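# Load cartons into the flow lane in date order

## Task

Put every carton into the flow lane, ordered by date, with the carton bearing the earliest date positioned at the lane's front.

## Robot and tools

Robots: three identical i2rt Big YAM arms named arm1, arm2 and arm3. Each has six revolute joints, a two-finger gripper and a camera on the wrist. Two fixed room cameras, cam_a and cam_b, are also available. Foot (base_link) poses in the scene frame, in metres with quaternions as w,x,y,z: arm1 at (-1.399, -0.834, 0.768), quat (0.518, 0.002, 0.002, -0.855); arm2 at (-0.549, -0.349, 0.753), quat (0.266, -0.006, 0.004, 0.964); arm3 at (0.555, 0.297, 0.850), quat (0.406, 0.001, 0.000, -0.914). Each foot faces along its own +x. The table surfaces under the arms are at z = 0.720. A hand reaches roughly 1.0 m from its joint1 axis.

Frame: one shared scene frame, origin on the floor, +z up, lengths in metres. The 'hand' point sits between the finger pads, about 1 cm short of the tips. The fingers point along the hand's +z axis and separate along its y axis. 'hand_target' is the hand pose implied by the joint targets currently being held. Reported hand positions get less accurate at long reach, and a hand often settles a centimetre or more away from where it was sent.

move: one action for any subset of robots. Its arguments are arm1, arm2, arm3 (one object per arm) and cameras. An arm you do not name gets nothing new but may keep pushing toward its earlier targets. Each arm object may contain:
- joints: absolute targets keyed by name. joint1_rad -2.879..2.879 (turns about the foot, positive counter-clockwise from above); joint2_rad 0..3.141 (shoulder); joint3_rad 0..3.019 (elbow, positive opens); joint4_rad -1.692..1.57 (hand pitch, positive tilts fingers up); joint5_rad -1.57..1.57 (sideways swing, positive to the arm's right); joint6_rad -2.094..2.094 (roll, positive clockwise seen from behind). Angles in radians. gripper_m 0..0.093 is the fingertip gap in metres.
- target: an absolute hand pose as one list of 7 numbers [x, y, z, qw, qx, qy, qz] in the scene frame, in metres, the same form as the printed 'hand' line. The hand follows a straight line there from its hand_target. When target is present, joints may only contain gripper_m.
- speed: top path speed in m/s, 0.002 to 0.5, default 0.25; only accepted with target. Rotation is capped at twice that value in rad/s.
All motions in one action start together; every hand path in it finishes at the same moment, paced by the slowest. Paths last 0.5 to 10 s, and an action ends within 15 s. Paths ignore obstacles and other arms; hands may lag, wander, or overshoot the speed, especially near full stretch. Unknown keys make a call invalid; out-of-range values get it refused, and a refusal cancels your later move, wait and finished_scene calls in that reply.
cameras: a list of names from arm1_cam_wrist, arm2_cam_wrist, arm3_cam_wrist, cam_a, cam_b, all. Omitted, null or ["all"] returns every camera; [] returns none.

wait(seconds 0 to 10, cameras): lets the scene run with no new command and returns state and images. zoom_image(camera, region [x0, y0, x1, y1] pixels, top-left origin, at most 504 by 504) enlarges part of a camera's most recent image; that camera must be in the latest images. read_manual(section "licences") only returns licence text. finished_scene(scene = current scene number) ends the scene permanently; the cartons must already be in order and stay put.

Reading results: per robot, joint_positions, Joint velocities (rad/s, gripper m/s; 'within noise' means at rest), joint torques (arm joints only; joints 3 and 4 flip sign beyond ±28 N m), hand and hand_target. The 'move' line lists each arm given a motion with 'done' or its worst status. Statuses: off_target (stopped short, maybe still pushing); time_out (each joint keeps a nearby target and keeps pushing, listed under on_its_own; send the reported position to relax it); not_followed, from 'joint command not followed' or 'pose unreachable' when a self/inter-arm clearance check withheld targets (the gripper part still runs); limit_stop_at_motor_heat after a heat stop, meaning resend. 'as last shown' marks robots not named in the action, whose status reads 'not commanded'. 'pictures' names the cameras in image order. Images may be slightly older than the state. 'done' tolerances on joints 1 to 6 and gripper: ±0.045, 0.14, 0.09, 0.055, 0.03, 0.035 rad, ±0.003 m.

Gripper: closed on nothing reads 0.000 to 0.003. Gripping something hard at full force reads up to about 5 mm narrower than the object (some units about 2 mm wider). Commanding about 5 mm below the contact reading gives full force (roughly 50 to 64 N per pad); just under contact gives a light hold. Open well above the reading to release.

Camera calibration: intrinsics and world-to-camera transforms are supplied per camera (OpenCV style, 896x504 images); room cameras may be shifted by a few millimetres and up to a couple of degrees, wrist camera poses derive from joint readings.

Avoid: any forceful contact between two robots, including one gripper closing on another arm's fingers (this ends the scene); knocking cartons off the work area or onto the floor; dropping or releasing a moving carton; slamming or pushing hard. The arms keep pushing on contact and do not wait for each other. Prolonged holding, stretching or pushing against unreachable poses heats motors; a MOTOR HOT line warns at 85 °C, and at 100 °C the arm goes limp and drops whatever it holds for 30 s or more. Loose objects may occasionally be nudged by outside forces, and the scene keeps running between calls with each robot holding its last command.

Each tool is called as name(argument=value, ...), one argument or row to a line, values as JSON.

## Session

I'll start by looking at the scene.

move(
)

Scene clock: 0.00 s.
Joint torques (N m): no reading
Heat: arm1: hottest joint1_rad 39 °C; arm2: hottest joint2_rad 40 °C; arm3: hottest joint1_rad 35 °C.
Joint velocities: within noise
arm1.joint_positions: joint1_rad=+0.194 joint2_rad=+0.304 joint3_rad=+1.546 joint4_rad=-1.590 joint5_rad=-0.074 joint6_rad=+0.225 gripper_m=+0.09396
arm1.joint_status: not commanded
arm1.hand: x=-1.3980 y=-0.8742 z=+1.3539 quat_wxyz=(-0.413, -0.697, -0.432, +0.395) (m; scene frame)
arm1.hand_target: x=-1.3971 y=-0.8712 z=+1.3606 quat_wxyz=(-0.419, -0.692, -0.430, +0.401) (m; scene frame)
arm1.hand_status: not commanded
arm2.joint_positions: joint1_rad=+0.324 joint2_rad=+0.267 joint3_rad=+1.656 joint4_rad=-1.577 joint5_rad=-0.025 joint6_rad=+0.557 gripper_m=+0.09396
arm2.joint_status: not commanded
arm2.hand: x=-0.5408 y=-0.3488 z=+1.3788 quat_wxyz=(+0.121, +0.719, -0.287, -0.622) (m; scene frame)
arm2.hand_target: x=-0.5353 y=-0.3500 z=+1.3818 quat_wxyz=(+0.122, +0.714, -0.285, -0.628) (m; scene frame)
arm2.hand_status: not commanded
arm3.joint_positions: joint1_rad=+0.466 joint2_rad=+0.542 joint3_rad=+1.486 joint4_rad=-1.413 joint5_rad=-0.179 joint6_rad=-0.503 gripper_m=+0.09396
arm3.joint_status: not commanded
arm3.hand: x=+0.5364 y=+0.1220 z=+1.4334 quat_wxyz=(-0.274, -0.490, -0.695, +0.450) (m; scene frame)
arm3.hand_target: x=+0.5374 y=+0.1259 z=+1.4420 quat_wxyz=(-0.277, -0.485, -0.691, +0.459) (m; scene frame)
arm3.hand_status: not commanded
pictures: arm1_cam_wrist, arm2_cam_wrist, arm3_cam_wrist, cam_a, cam_b

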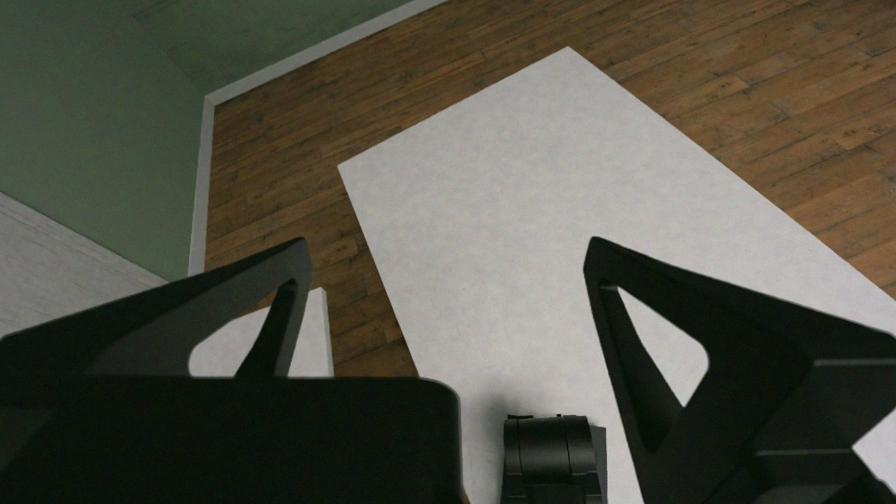

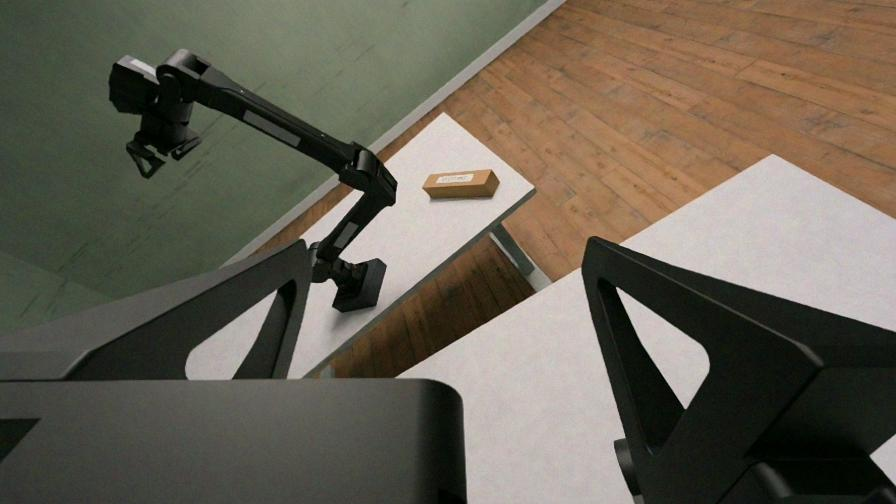

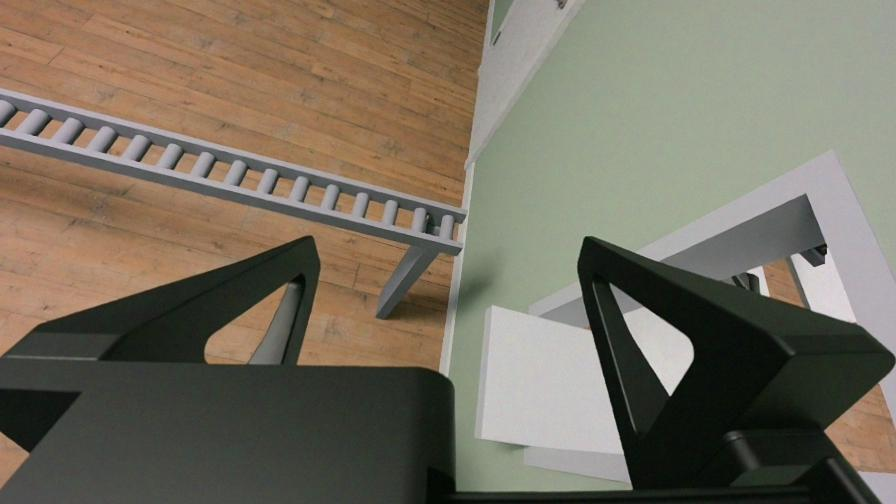

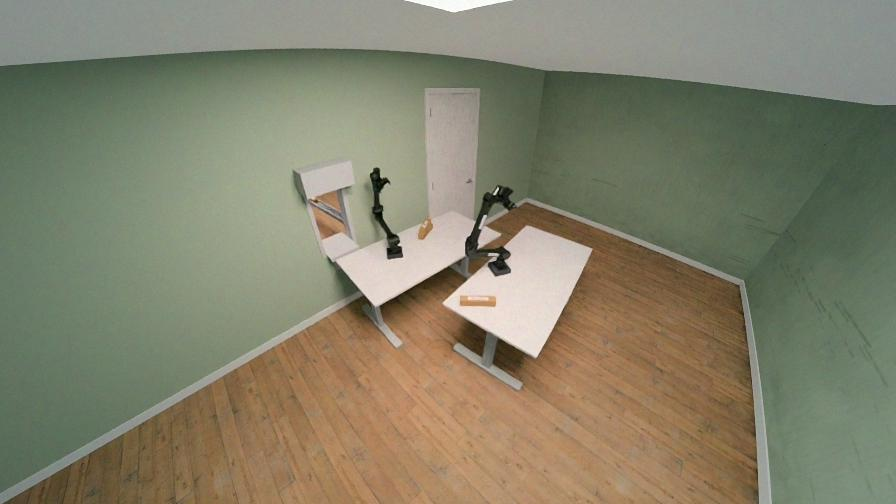

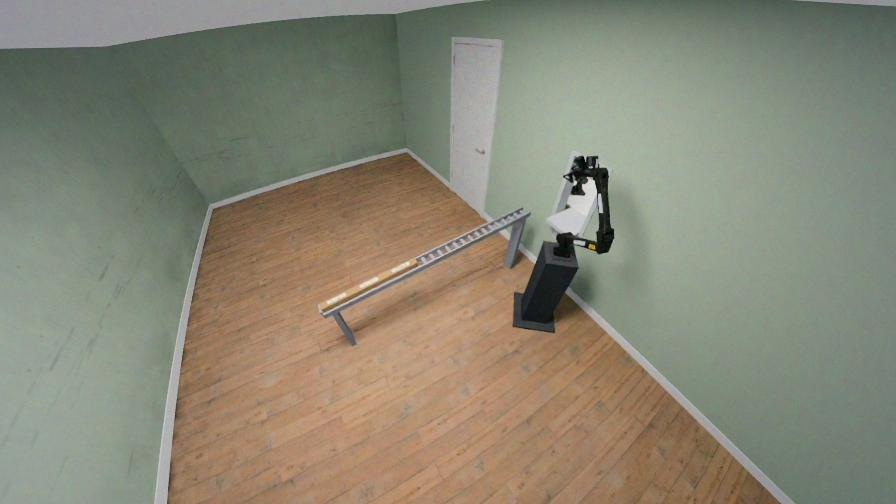

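zoom_image(
  camera="cam_a",
  region=[280, 140, 620, 400],
)

zoom_image(
  camera="cam_b",
  region=[300, 140, 640, 360],
)

Scaled by 1.482 from the camera's 896x504 image, which has a finer 1280x720 frame.

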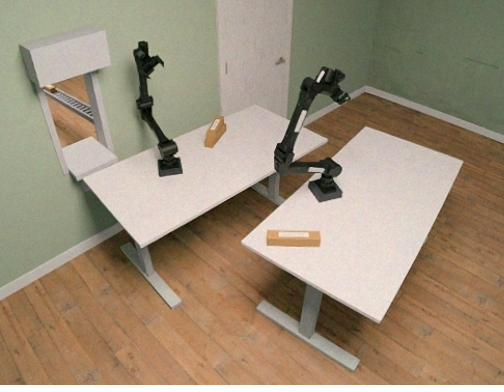

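Scaled by 1.482 from the camera's 896x504 image, which has a finer 1280x720 frame.

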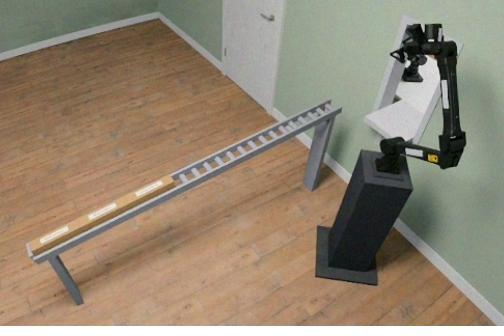

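zoom_image(
  camera="cam_a",
  region=[400, 200, 520, 320],
)

zoom_image(
  camera="cam_b",
  region=[310, 250, 430, 330],
)

zoom_image(
  camera="arm2_cam_wrist",
  region=[400, 140, 560, 230],
)

Scaled by 4.200 from the camera's 896x504 image, which has a finer 1280x720 frame.

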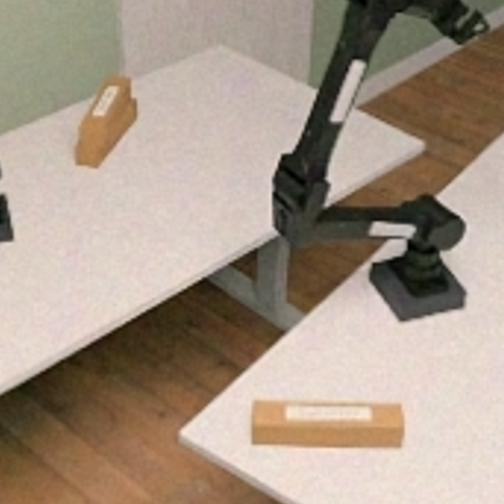

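Scaled by 4.200 from the camera's 896x504 image, which has a finer 1280x720 frame.

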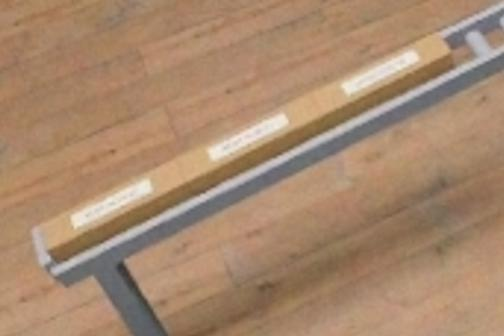

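Scaled by 3.150 from the camera's 896x504 image, which has a finer 1280x720 frame.

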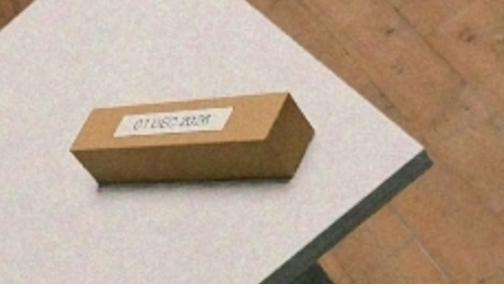

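move(
  arm1={"joints": {"joint2_rad": 1.5, "joint3_rad": 1.4, "joint4_rad": -1.45, "joint5_rad": 0.0, "joint6_rad": 0.0}},
  arm2={"joints": {"joint2_rad": 1.5, "joint3_rad": 1.4, "joint4_rad": -1.45, "joint5_rad": 0.0, "joint6_rad": 0.0}},
  arm3={"joints": {"joint2_rad": 1.5, "joint3_rad": 1.4, "joint4_rad": -1.45, "joint5_rad": 0.0, "joint6_rad": 0.0}},
)

Scene clock: 128.93 s.
Joint torques (N m): arm1=[0.56 -14.15 10 0.34 0.16 -0.05] | arm2=[-0.03 -11.16 9.59 0.54 0.04 -0.12] | arm3=[0.15 -16.09 11.97 0.06 0.14 0.14]
Heat: arm1: hottest joint1_rad 39 °C; arm2: hottest joint2_rad 41 °C; arm3: hottest joint3_rad 37 °C.
move: arm1 done; arm2 done; arm3 done
Joint velocities: within noise
arm1.joint_positions: joint1_rad=+0.194 joint2_rad=+1.503 joint3_rad=+1.385 joint4_rad=-1.456 joint5_rad=-0.002 joint6_rad=+0.009 gripper_m=+0.09396
arm1.joint_status: all done
arm1.hand: x=-1.5248 y=-1.2593 z=+0.9869 quat_wxyz=(+0.002, -0.804, -0.595, -0.004) (m; scene frame)
arm1.hand_target: x=-1.5266 y=-1.2646 z=+0.9942 quat_wxyz=(-0.005, -0.801, -0.598, +0.006) (m; scene frame)
arm1.hand_status: not commanded
arm2.joint_positions: joint1_rad=+0.324 joint2_rad=+1.494 joint3_rad=+1.407 joint4_rad=-1.454 joint5_rad=-0.002 joint6_rad=+0.011 gripper_m=+0.09397
arm2.joint_status: all done
arm2.hand: x=-0.9887 y=-0.2506 z=+0.9823 quat_wxyz=(+0.005, +0.994, -0.113, -0.010) (m; scene frame)
arm2.hand_target: x=-0.9882 y=-0.2504 z=+0.9770 quat_wxyz=(+0.004, +0.994, -0.107, -0.005) (m; scene frame)
arm2.hand_status: not commanded
arm3.joint_positions: joint1_rad=+0.466 joint2_rad=+1.494 joint3_rad=+1.391 joint4_rad=-1.441 joint5_rad=-0.003 joint6_rad=-0.008 gripper_m=+0.09396
arm3.joint_status: all done
arm3.hand: x=+0.4354 y=-0.1335 z=+1.0780 quat_wxyz=(-0.010, -0.793, -0.609, +0.009) (m; scene frame)
arm3.hand_target: x=+0.4347 y=-0.1343 z=+1.0787 quat_wxyz=(-0.007, -0.796, -0.606, +0.007) (m; scene frame)
arm3.hand_status: not commanded
pictures: arm1_cam_wrist, arm2_cam_wrist, arm3_cam_wrist, cam_a, cam_b
camera_calibration:
arm1_cam_wrist: T_world_to_cam=[[-0.957067, 0.288621, -0.0268459, -1.06603], [0.206943, 0.745187, 0.633933, 0.626121], [0.202972, 0.601161, -0.772922, 1.95288], [0, 0, 0, 1]] pos_world=[-1.54622, -1.33289, 1.08389]
arm2_cam_wrist: T_world_to_cam=[[0.219845, 0.975534, 0.00149432, 0.458331], [0.814191, -0.184328, 0.55056, 0.226017], [0.537366, -0.119821, -0.834794, 1.44416], [0, 0, 0, 1]] pos_world=[-1.06082, -0.232416, 1.08045]
arm3_cam_wrist: T_world_to_cam=[[-0.962018, 0.272878, -0.00773901, 0.464502], [0.219017, 0.788436, 0.574804, -0.607898], [0.162953, 0.551277, -0.818254, 1.00772], [0, 0, 0, 1]] pos_world=[0.415788, -0.202995, 1.17759]

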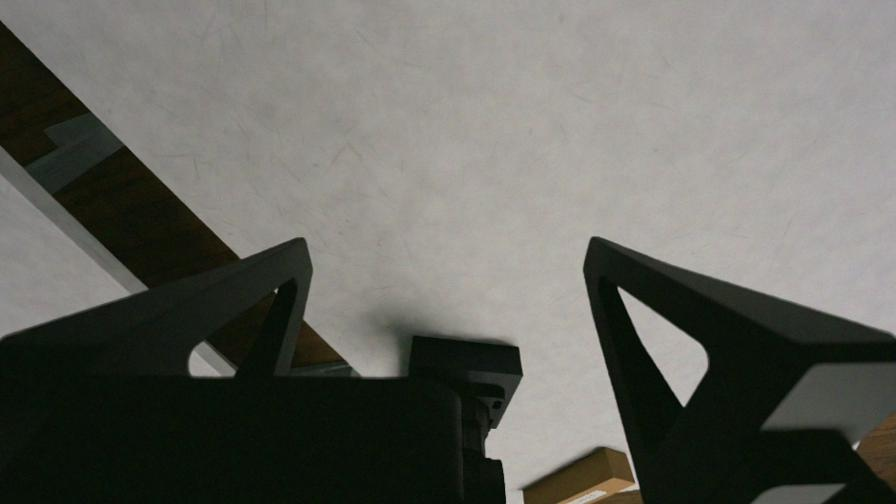

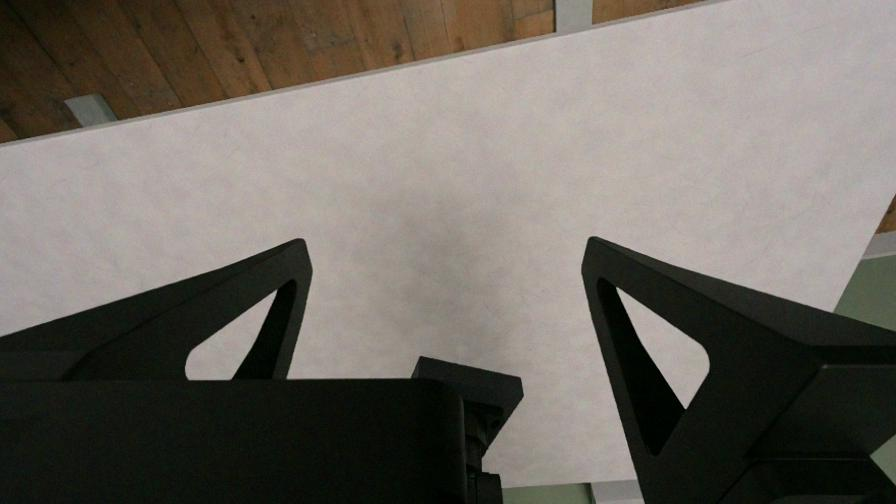

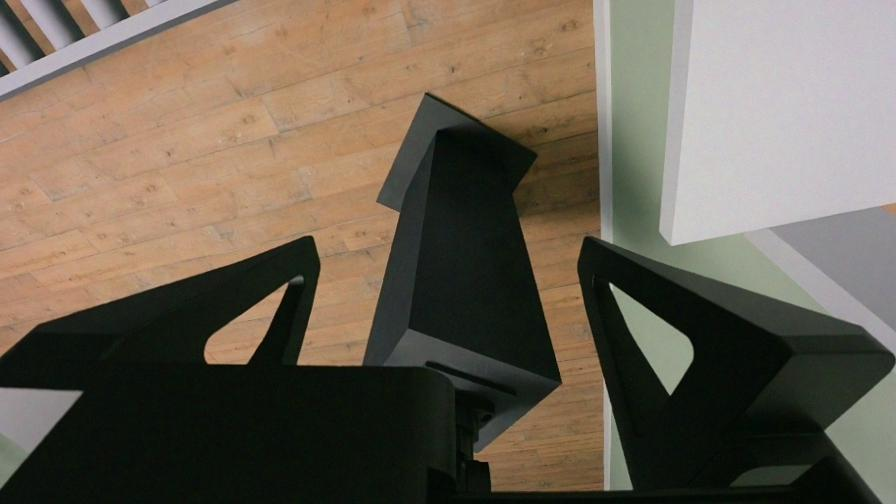

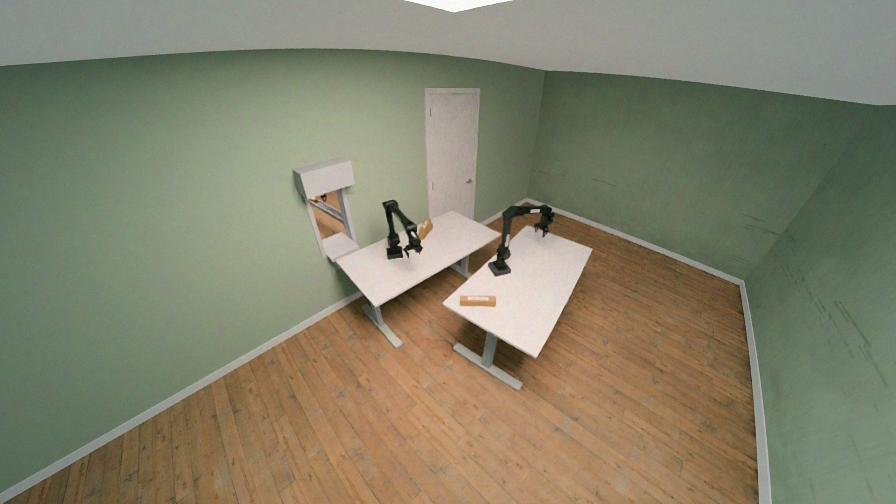

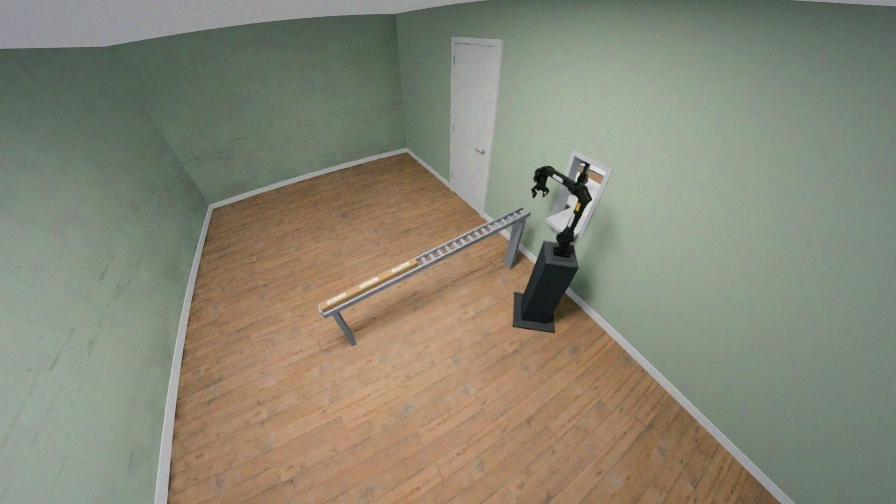

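zoom_image(
  camera="cam_a",
  region=[270, 140, 450, 290],
)

zoom_image(
  camera="cam_b",
  region=[480, 130, 640, 270],
)

zoom_image(
  camera="cam_b",
  region=[310, 200, 530, 340],
)

Scaled by 2.800 from the camera's 896x504 image, which has a finer 1280x720 frame.

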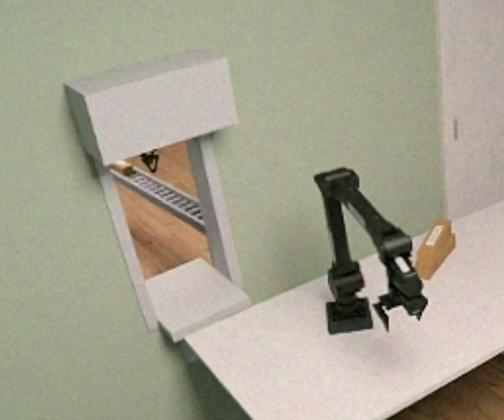

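Scaled by 3.150 from the camera's 896x504 image, which has a finer 1280x720 frame.

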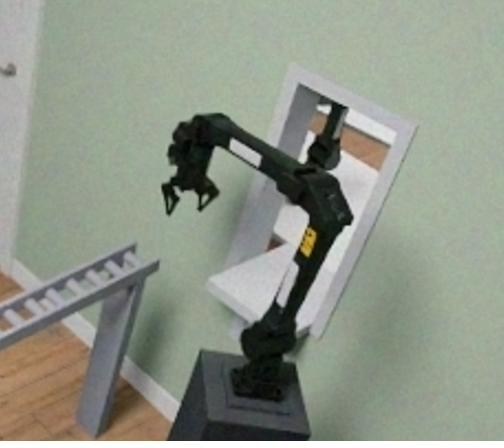

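Scaled by 2.291 from the camera's 896x504 image, which has a finer 1280x720 frame.

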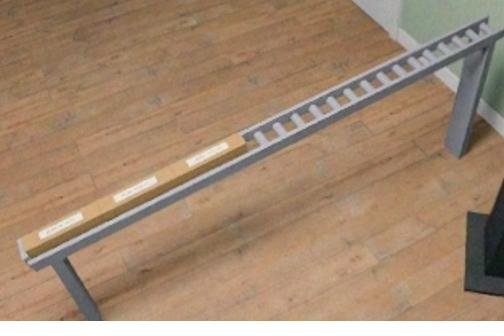

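move(
  arm1={"joints": {"joint1_rad": -2.386}},
  arm2={"joints": {"joint1_rad": 2.309}},
  arm3={"joints": {"joint1_rad": -0.31, "joint2_rad": 0.7, "joint3_rad": 1.486, "joint4_rad": -1.2}},
)

Scene clock: 149.00 s.
Joint torques (N m): arm1=[0.26 -15.44 9.99 0.01 0.01 -0.04] | arm2=[0.03 -11.81 9.59 0.29 0.01 -0.11] | arm3=[-0.62 -0.38 10.17 2.11 -0.03 0.12]
Heat: arm1: hottest joint3_rad 40 °C; arm2: hottest joint2_rad 42 °C; arm3: hottest joint3_rad 37 °C.
move: arm1 done; arm2 done; arm3 done
Joint velocities: within noise
arm1.joint_positions: joint1_rad=-2.378 joint2_rad=+1.516 joint3_rad=+1.385 joint4_rad=-1.446 joint5_rad=+0.001 joint6_rad=+0.008 gripper_m=+0.09400
arm1.joint_status: all done
arm1.hand: x=-1.5226 y=-0.4065 z=+0.9861 quat_wxyz=(+0.001, -0.797, +0.604, -0.002) (m; scene frame)
arm1.hand_target: x=-1.5201 y=-0.4039 z=+0.9988 quat_wxyz=(+0.009, -0.797, +0.604, +0.009) (m; scene frame)
arm1.hand_status: not commanded
arm2.joint_positions: joint1_rad=+2.307 joint2_rad=+1.500 joint3_rad=+1.407 joint4_rad=-1.449 joint5_rad=-0.001 joint6_rad=+0.009 gripper_m=+0.09400
arm2.joint_status: all done
arm2.hand: x=-0.4629 y=-0.7880 z=+0.9907 quat_wxyz=(+0.019, +0.637, +0.770, -0.010) (m; scene frame)
arm2.hand_target: x=-0.4627 y=-0.7856 z=+0.9880 quat_wxyz=(+0.015, +0.633, +0.774, -0.008) (m; scene frame)
arm2.hand_status: not commanded
arm3.joint_positions: joint1_rad=-0.299 joint2_rad=+0.702 joint3_rad=+1.482 joint4_rad=-1.208 joint5_rad=+0.002 joint6_rad=-0.006 gripper_m=+0.09398
arm3.joint_status: all done
arm3.hand: x=+0.3193 y=+0.1587 z=+1.4431 quat_wxyz=(-0.142, -0.811, -0.225, +0.521) (m; scene frame)
arm3.hand_target: x=+0.3189 y=+0.1616 z=+1.4475 quat_wxyz=(-0.143, -0.809, -0.218, +0.527) (m; scene frame)
arm3.hand_status: not commanded
pictures: arm1_cam_wrist, arm2_cam_wrist, arm3_cam_wrist, cam_a, cam_b
camera_calibration:
arm1_cam_wrist: T_world_to_cam=[[0.961269, 0.274891, -0.0199037, 1.5983], [0.225906, -0.744481, 0.628263, -0.580366], [0.157886, -0.608426, -0.777747, 0.883502], [0, 0, 0, 1]] pos_world=[-1.54478, -0.333883, 1.08358]
arm2_cam_wrist: T_world_to_cam=[[-0.981507, -0.19136, 0.00502863, -0.612103], [-0.159625, 0.832668, 0.530268, 0.0649598], [-0.105659, 0.519659, -0.847815, 1.32341], [0, 0, 0, 1]] pos_world=[-0.450583, -0.858946, 1.09064]
arm3_cam_wrist: T_world_to_cam=[[-0.509168, 0.860604, -0.0104103, 0.0419144], [0.756705, 0.441869, -0.481819, 0.385456], [-0.410056, -0.253205, -0.876209, 1.55863], [0, 0, 0, 1]] pos_world=[0.368791, 0.18826, 1.55184]

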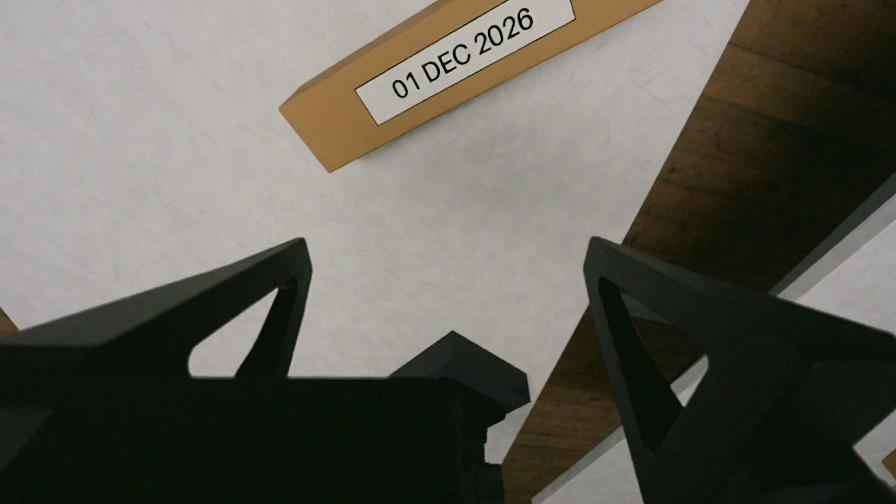

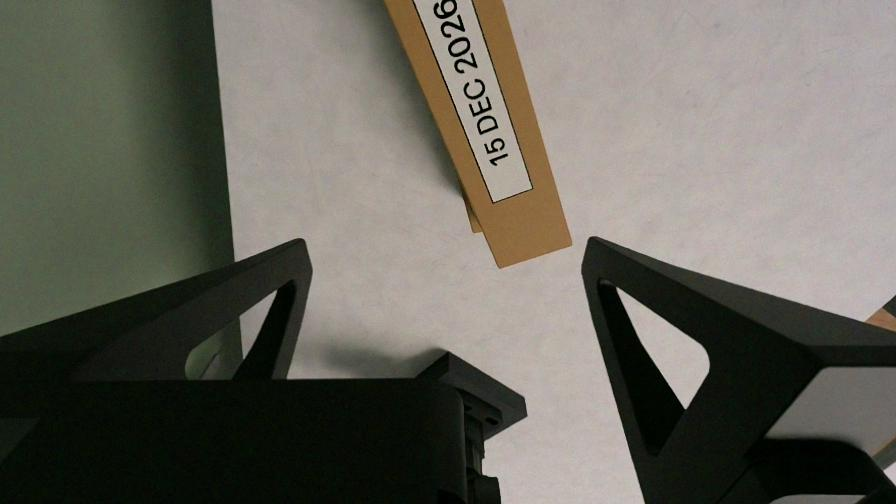

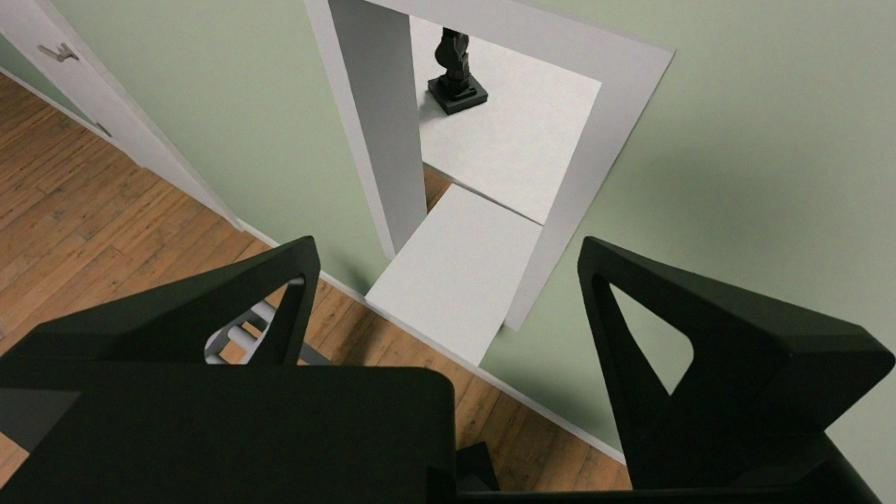

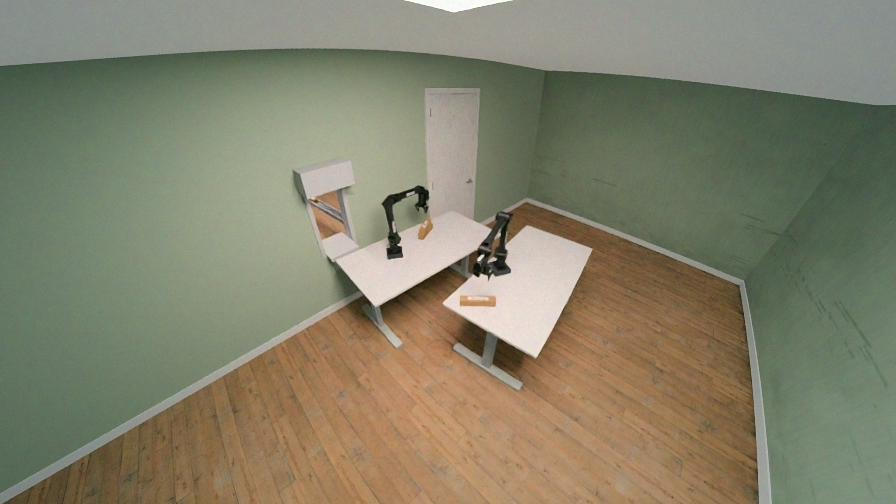

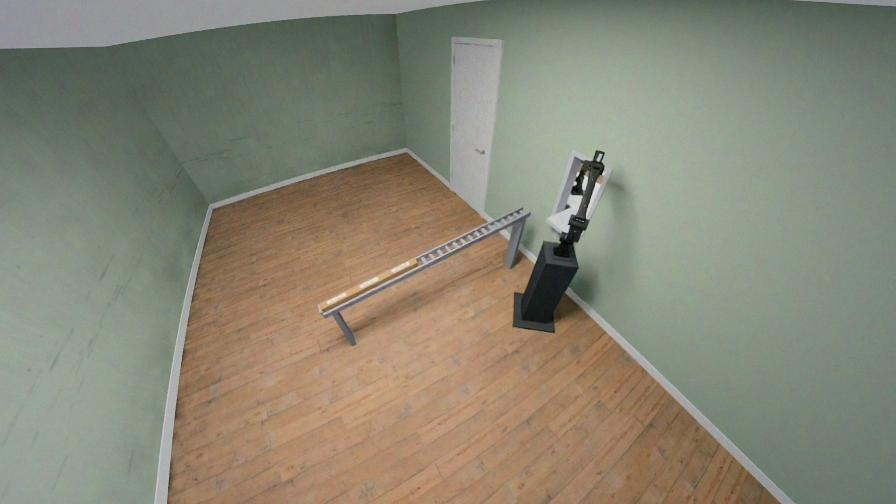

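zoom_image(
  camera="arm2_cam_wrist",
  region=[300, 0, 600, 280],
)

zoom_image(
  camera="cam_a",
  region=[405, 205, 445, 245],
)

zoom_image(
  camera="arm3_cam_wrist",
  region=[300, 0, 700, 400],
)

Scaled by 1.680 from the camera's 896x504 image, which has a finer 1280x720 frame.

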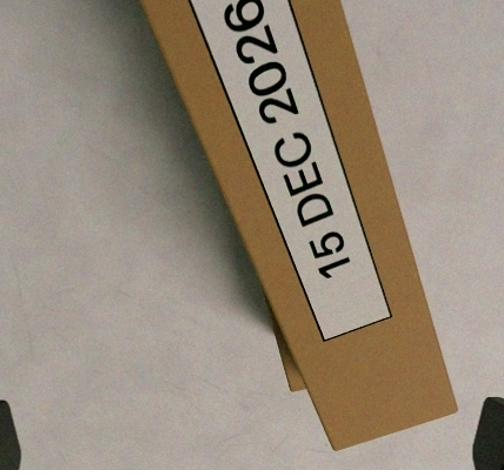

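Scaled by 12.600 from the camera's 896x504 image, which has a finer 1280x720 frame.

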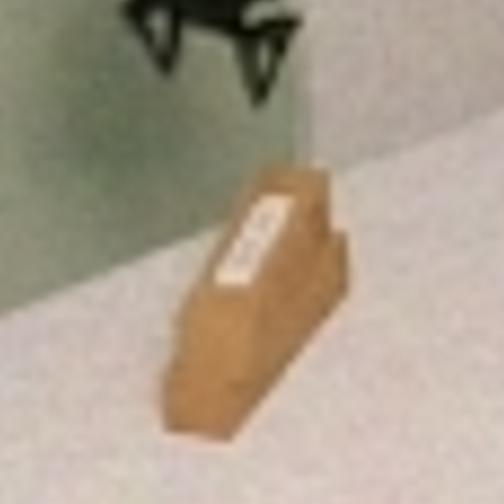

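Scaled by 1.260 from the camera's 896x504 image, which has a finer 1280x720 frame.

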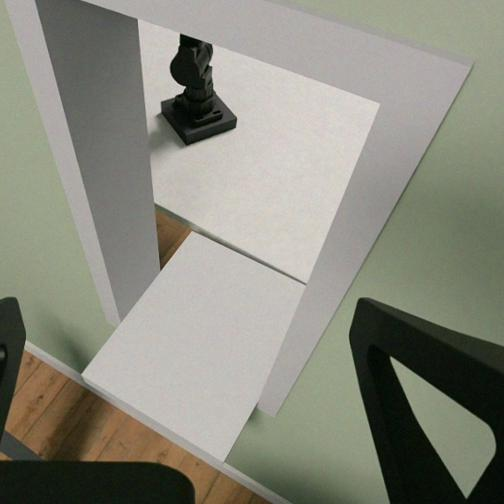

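zoom_image(
  camera="arm1_cam_wrist",
  region=[260, 0, 680, 200],
)

Scaled by 1.200 from the camera's 896x504 image, which has a finer 1280x720 frame.

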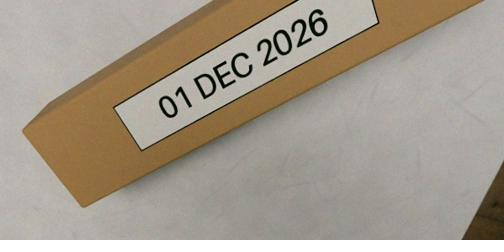

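move(
  arm1={"target": [-1.5365, -0.4127, 0.88, 0, 0.3746, -0.9272, 0]},
  arm2={"target": [-0.483, -0.8127, 0.93, 0, 0.4726, 0.8813, 0]},
  arm3={"joints": {"joint1_rad": 0.64, "joint2_rad": 0.657, "joint3_rad": 0.72, "joint4_rad": -0.663, "joint5_rad": 0, "joint6_rad": 0}},
)

Scene clock: 212.77 s.
Joint torques (N m): arm1=[2.02 -13.39 8.24 0.5 0.21 0.17] | arm2=[-0.85 -11.4 8.81 0.79 0.02 -0.11] | arm3=[1.2 -4.25 12.33 2.24 0.03 0.11]
Heat: arm1: hottest joint3_rad 43 °C; arm2: hottest joint2_rad 41 °C; arm3: hottest joint3_rad 38 °C.
move: arm1 done; arm2 off_target; arm3 done
Joint velocities: within noise
arm1.joint_positions: joint1_rad=-2.363 joint2_rad=+1.574 joint3_rad=+1.170 joint4_rad=-1.177 joint5_rad=-0.005 joint6_rad=+1.108 gripper_m=+0.09400
arm1.joint_status: not commanded
arm1.hand: x=-1.5280 y=-0.4142 z=+0.8826 quat_wxyz=(-0.001, -0.371, +0.929, -0.003) (m; scene frame)
arm1.hand_target: x=-1.5364 y=-0.4129 z=+0.8800 quat_wxyz=(+0.000, -0.375, +0.927, +0.000) (m; scene frame)
arm1.hand_status: done (0.009 m and 0.6 deg from the pose sent, 0.107 m and 61.7 deg at the start)
arm2.joint_positions: joint1_rad=+2.269 joint2_rad=+1.585 joint3_rad=+1.381 joint4_rad=-1.356 joint5_rad=+0.005 joint6_rad=-0.428 gripper_m=+0.09400
arm2.joint_status: not commanded
arm2.hand: x=-0.4772 y=-0.8129 z=+0.9440 quat_wxyz=(+0.008, +0.473, +0.881, -0.009) (m; scene frame)
arm2.hand_target: x=-0.4829 y=-0.8124 z=+0.9302 quat_wxyz=(+0.000, +0.473, +0.881, +0.000) (m; scene frame)
arm2.hand_status: off_target (0.015 m and 1.3 deg from the pose sent, 0.069 m and 23.0 deg at the start)
arm3.joint_positions: joint1_rad=+0.629 joint2_rad=+0.667 joint3_rad=+0.723 joint4_rad=-0.678 joint5_rad=+0.001 joint6_rad=-0.006 gripper_m=+0.09398
arm3.joint_status: all done
arm3.hand: x=+0.5166 y=-0.0481 z=+1.1465 quat_wxyz=(-0.305, -0.660, -0.596, +0.340) (m; scene frame)
arm3.hand_target: x=+0.5207 y=-0.0486 z=+1.1505 quat_wxyz=(-0.314, -0.655, -0.595, +0.344) (m; scene frame)
arm3.hand_status: not commanded
pictures: arm1_cam_wrist, arm2_cam_wrist, arm3_cam_wrist, cam_a, cam_b
camera_calibration:
arm1_cam_wrist: T_world_to_cam=[[0.691639, -0.721957, -0.0203471, 0.779121], [-0.552162, -0.546714, 0.62946, -1.62789], [-0.465567, -0.424124, -0.776766, -0.0779755], [0, 0, 0, 1]] pos_world=[-1.47403, -0.36057, 0.979977]
arm2_cam_wrist: T_world_to_cam=[[-0.830327, -0.556893, 0.0206863, -0.870388], [-0.456789, 0.701397, 0.547162, -0.156281], [-0.31922, 0.444874, -0.836771, 1.1221], [0, 0, 0, 1]] pos_world=[-0.435896, -0.874293, 1.04246]
arm3_cam_wrist: T_world_to_cam=[[-0.993855, 0.110129, -0.011159, 0.532366], [0.108251, 0.945923, -0.305797, 0.341983], [-0.0231215, -0.305126, -0.952031, 1.21173], [0, 0, 0, 1]] pos_world=[0.520091, -0.0123885, 1.26412]

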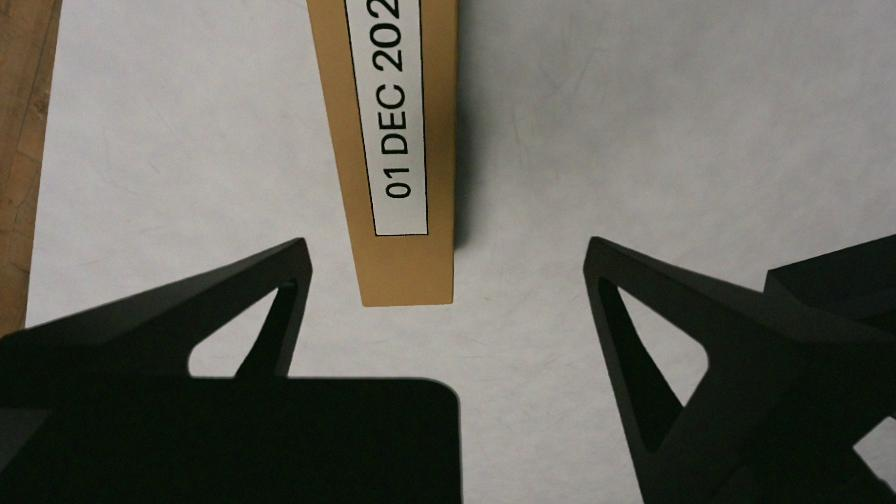

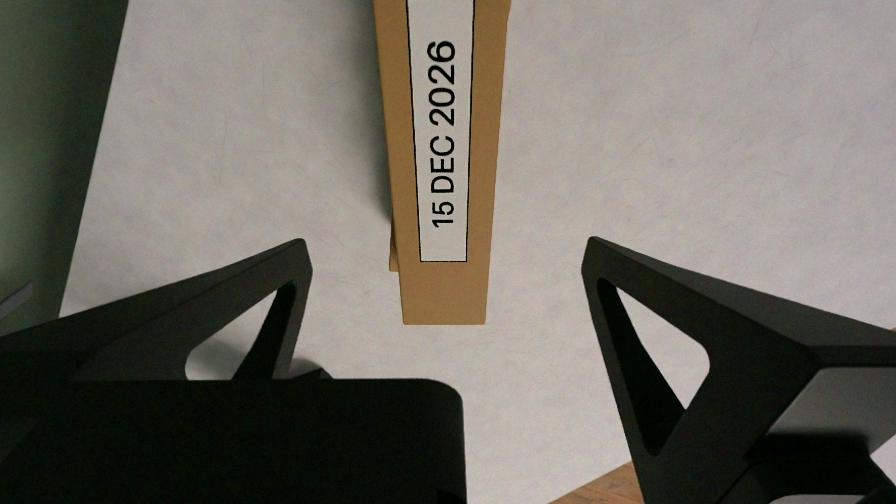

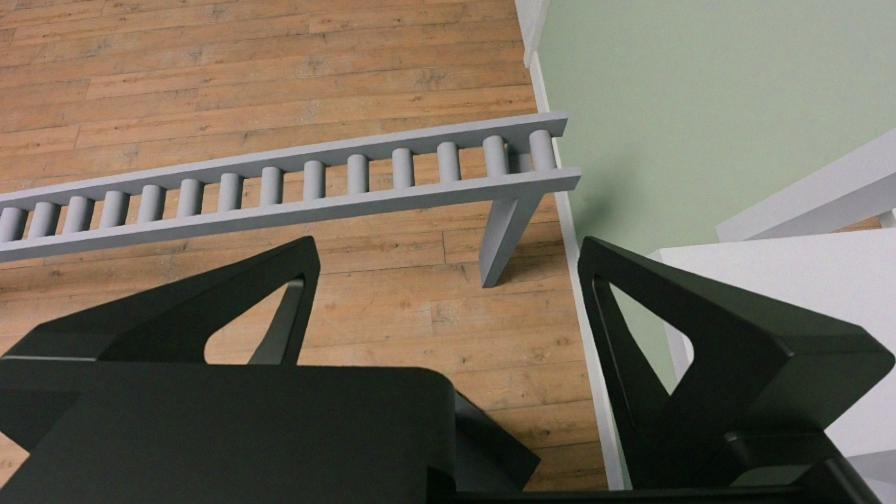

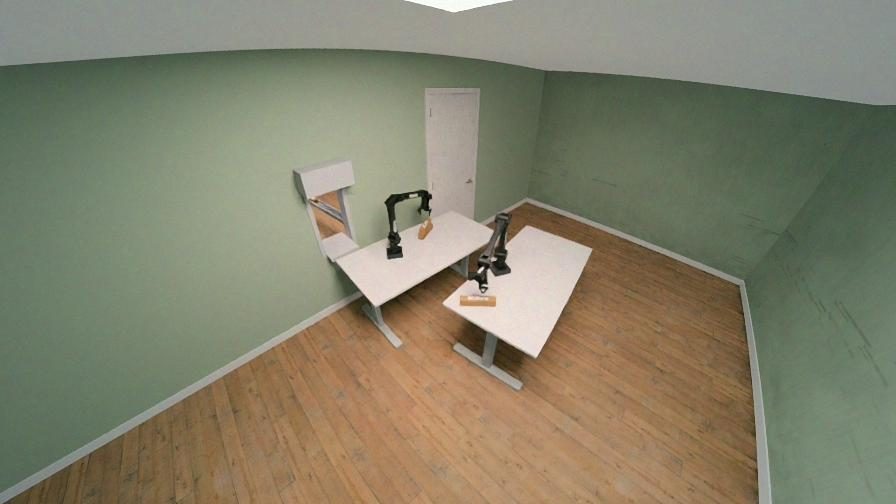

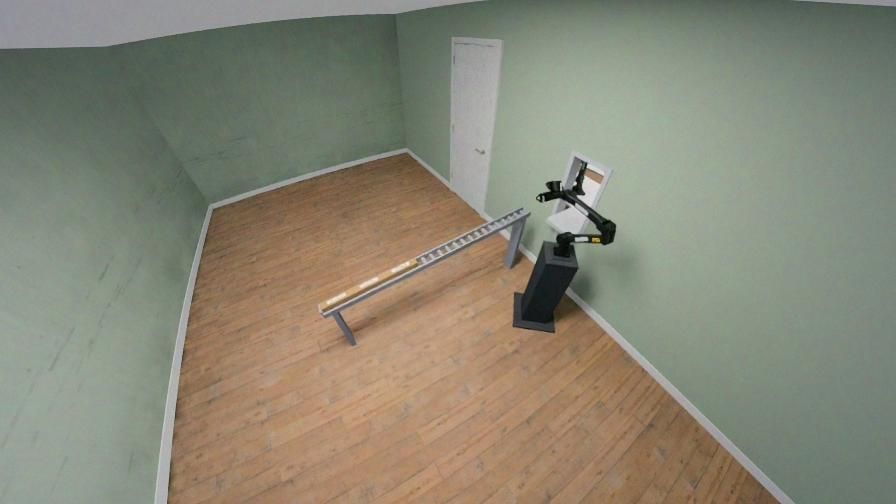

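zoom_image(
  camera="arm3_cam_wrist",
  region=[200, 60, 620, 300],
)

zoom_image(
  camera="cam_b",
  region=[400, 200, 540, 280],
)

Scaled by 1.200 from the camera's 896x504 image, which has a finer 1280x720 frame.

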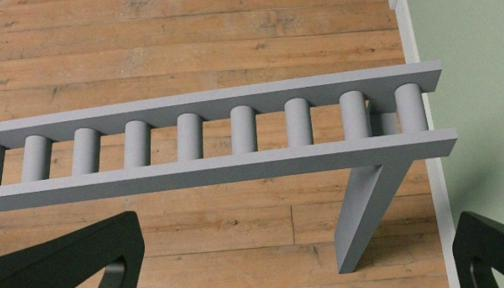

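Scaled by 3.600 from the camera's 896x504 image, which has a finer 1280x720 frame.

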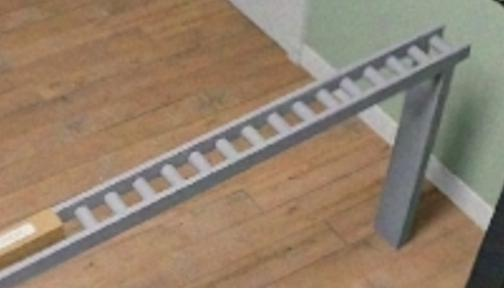

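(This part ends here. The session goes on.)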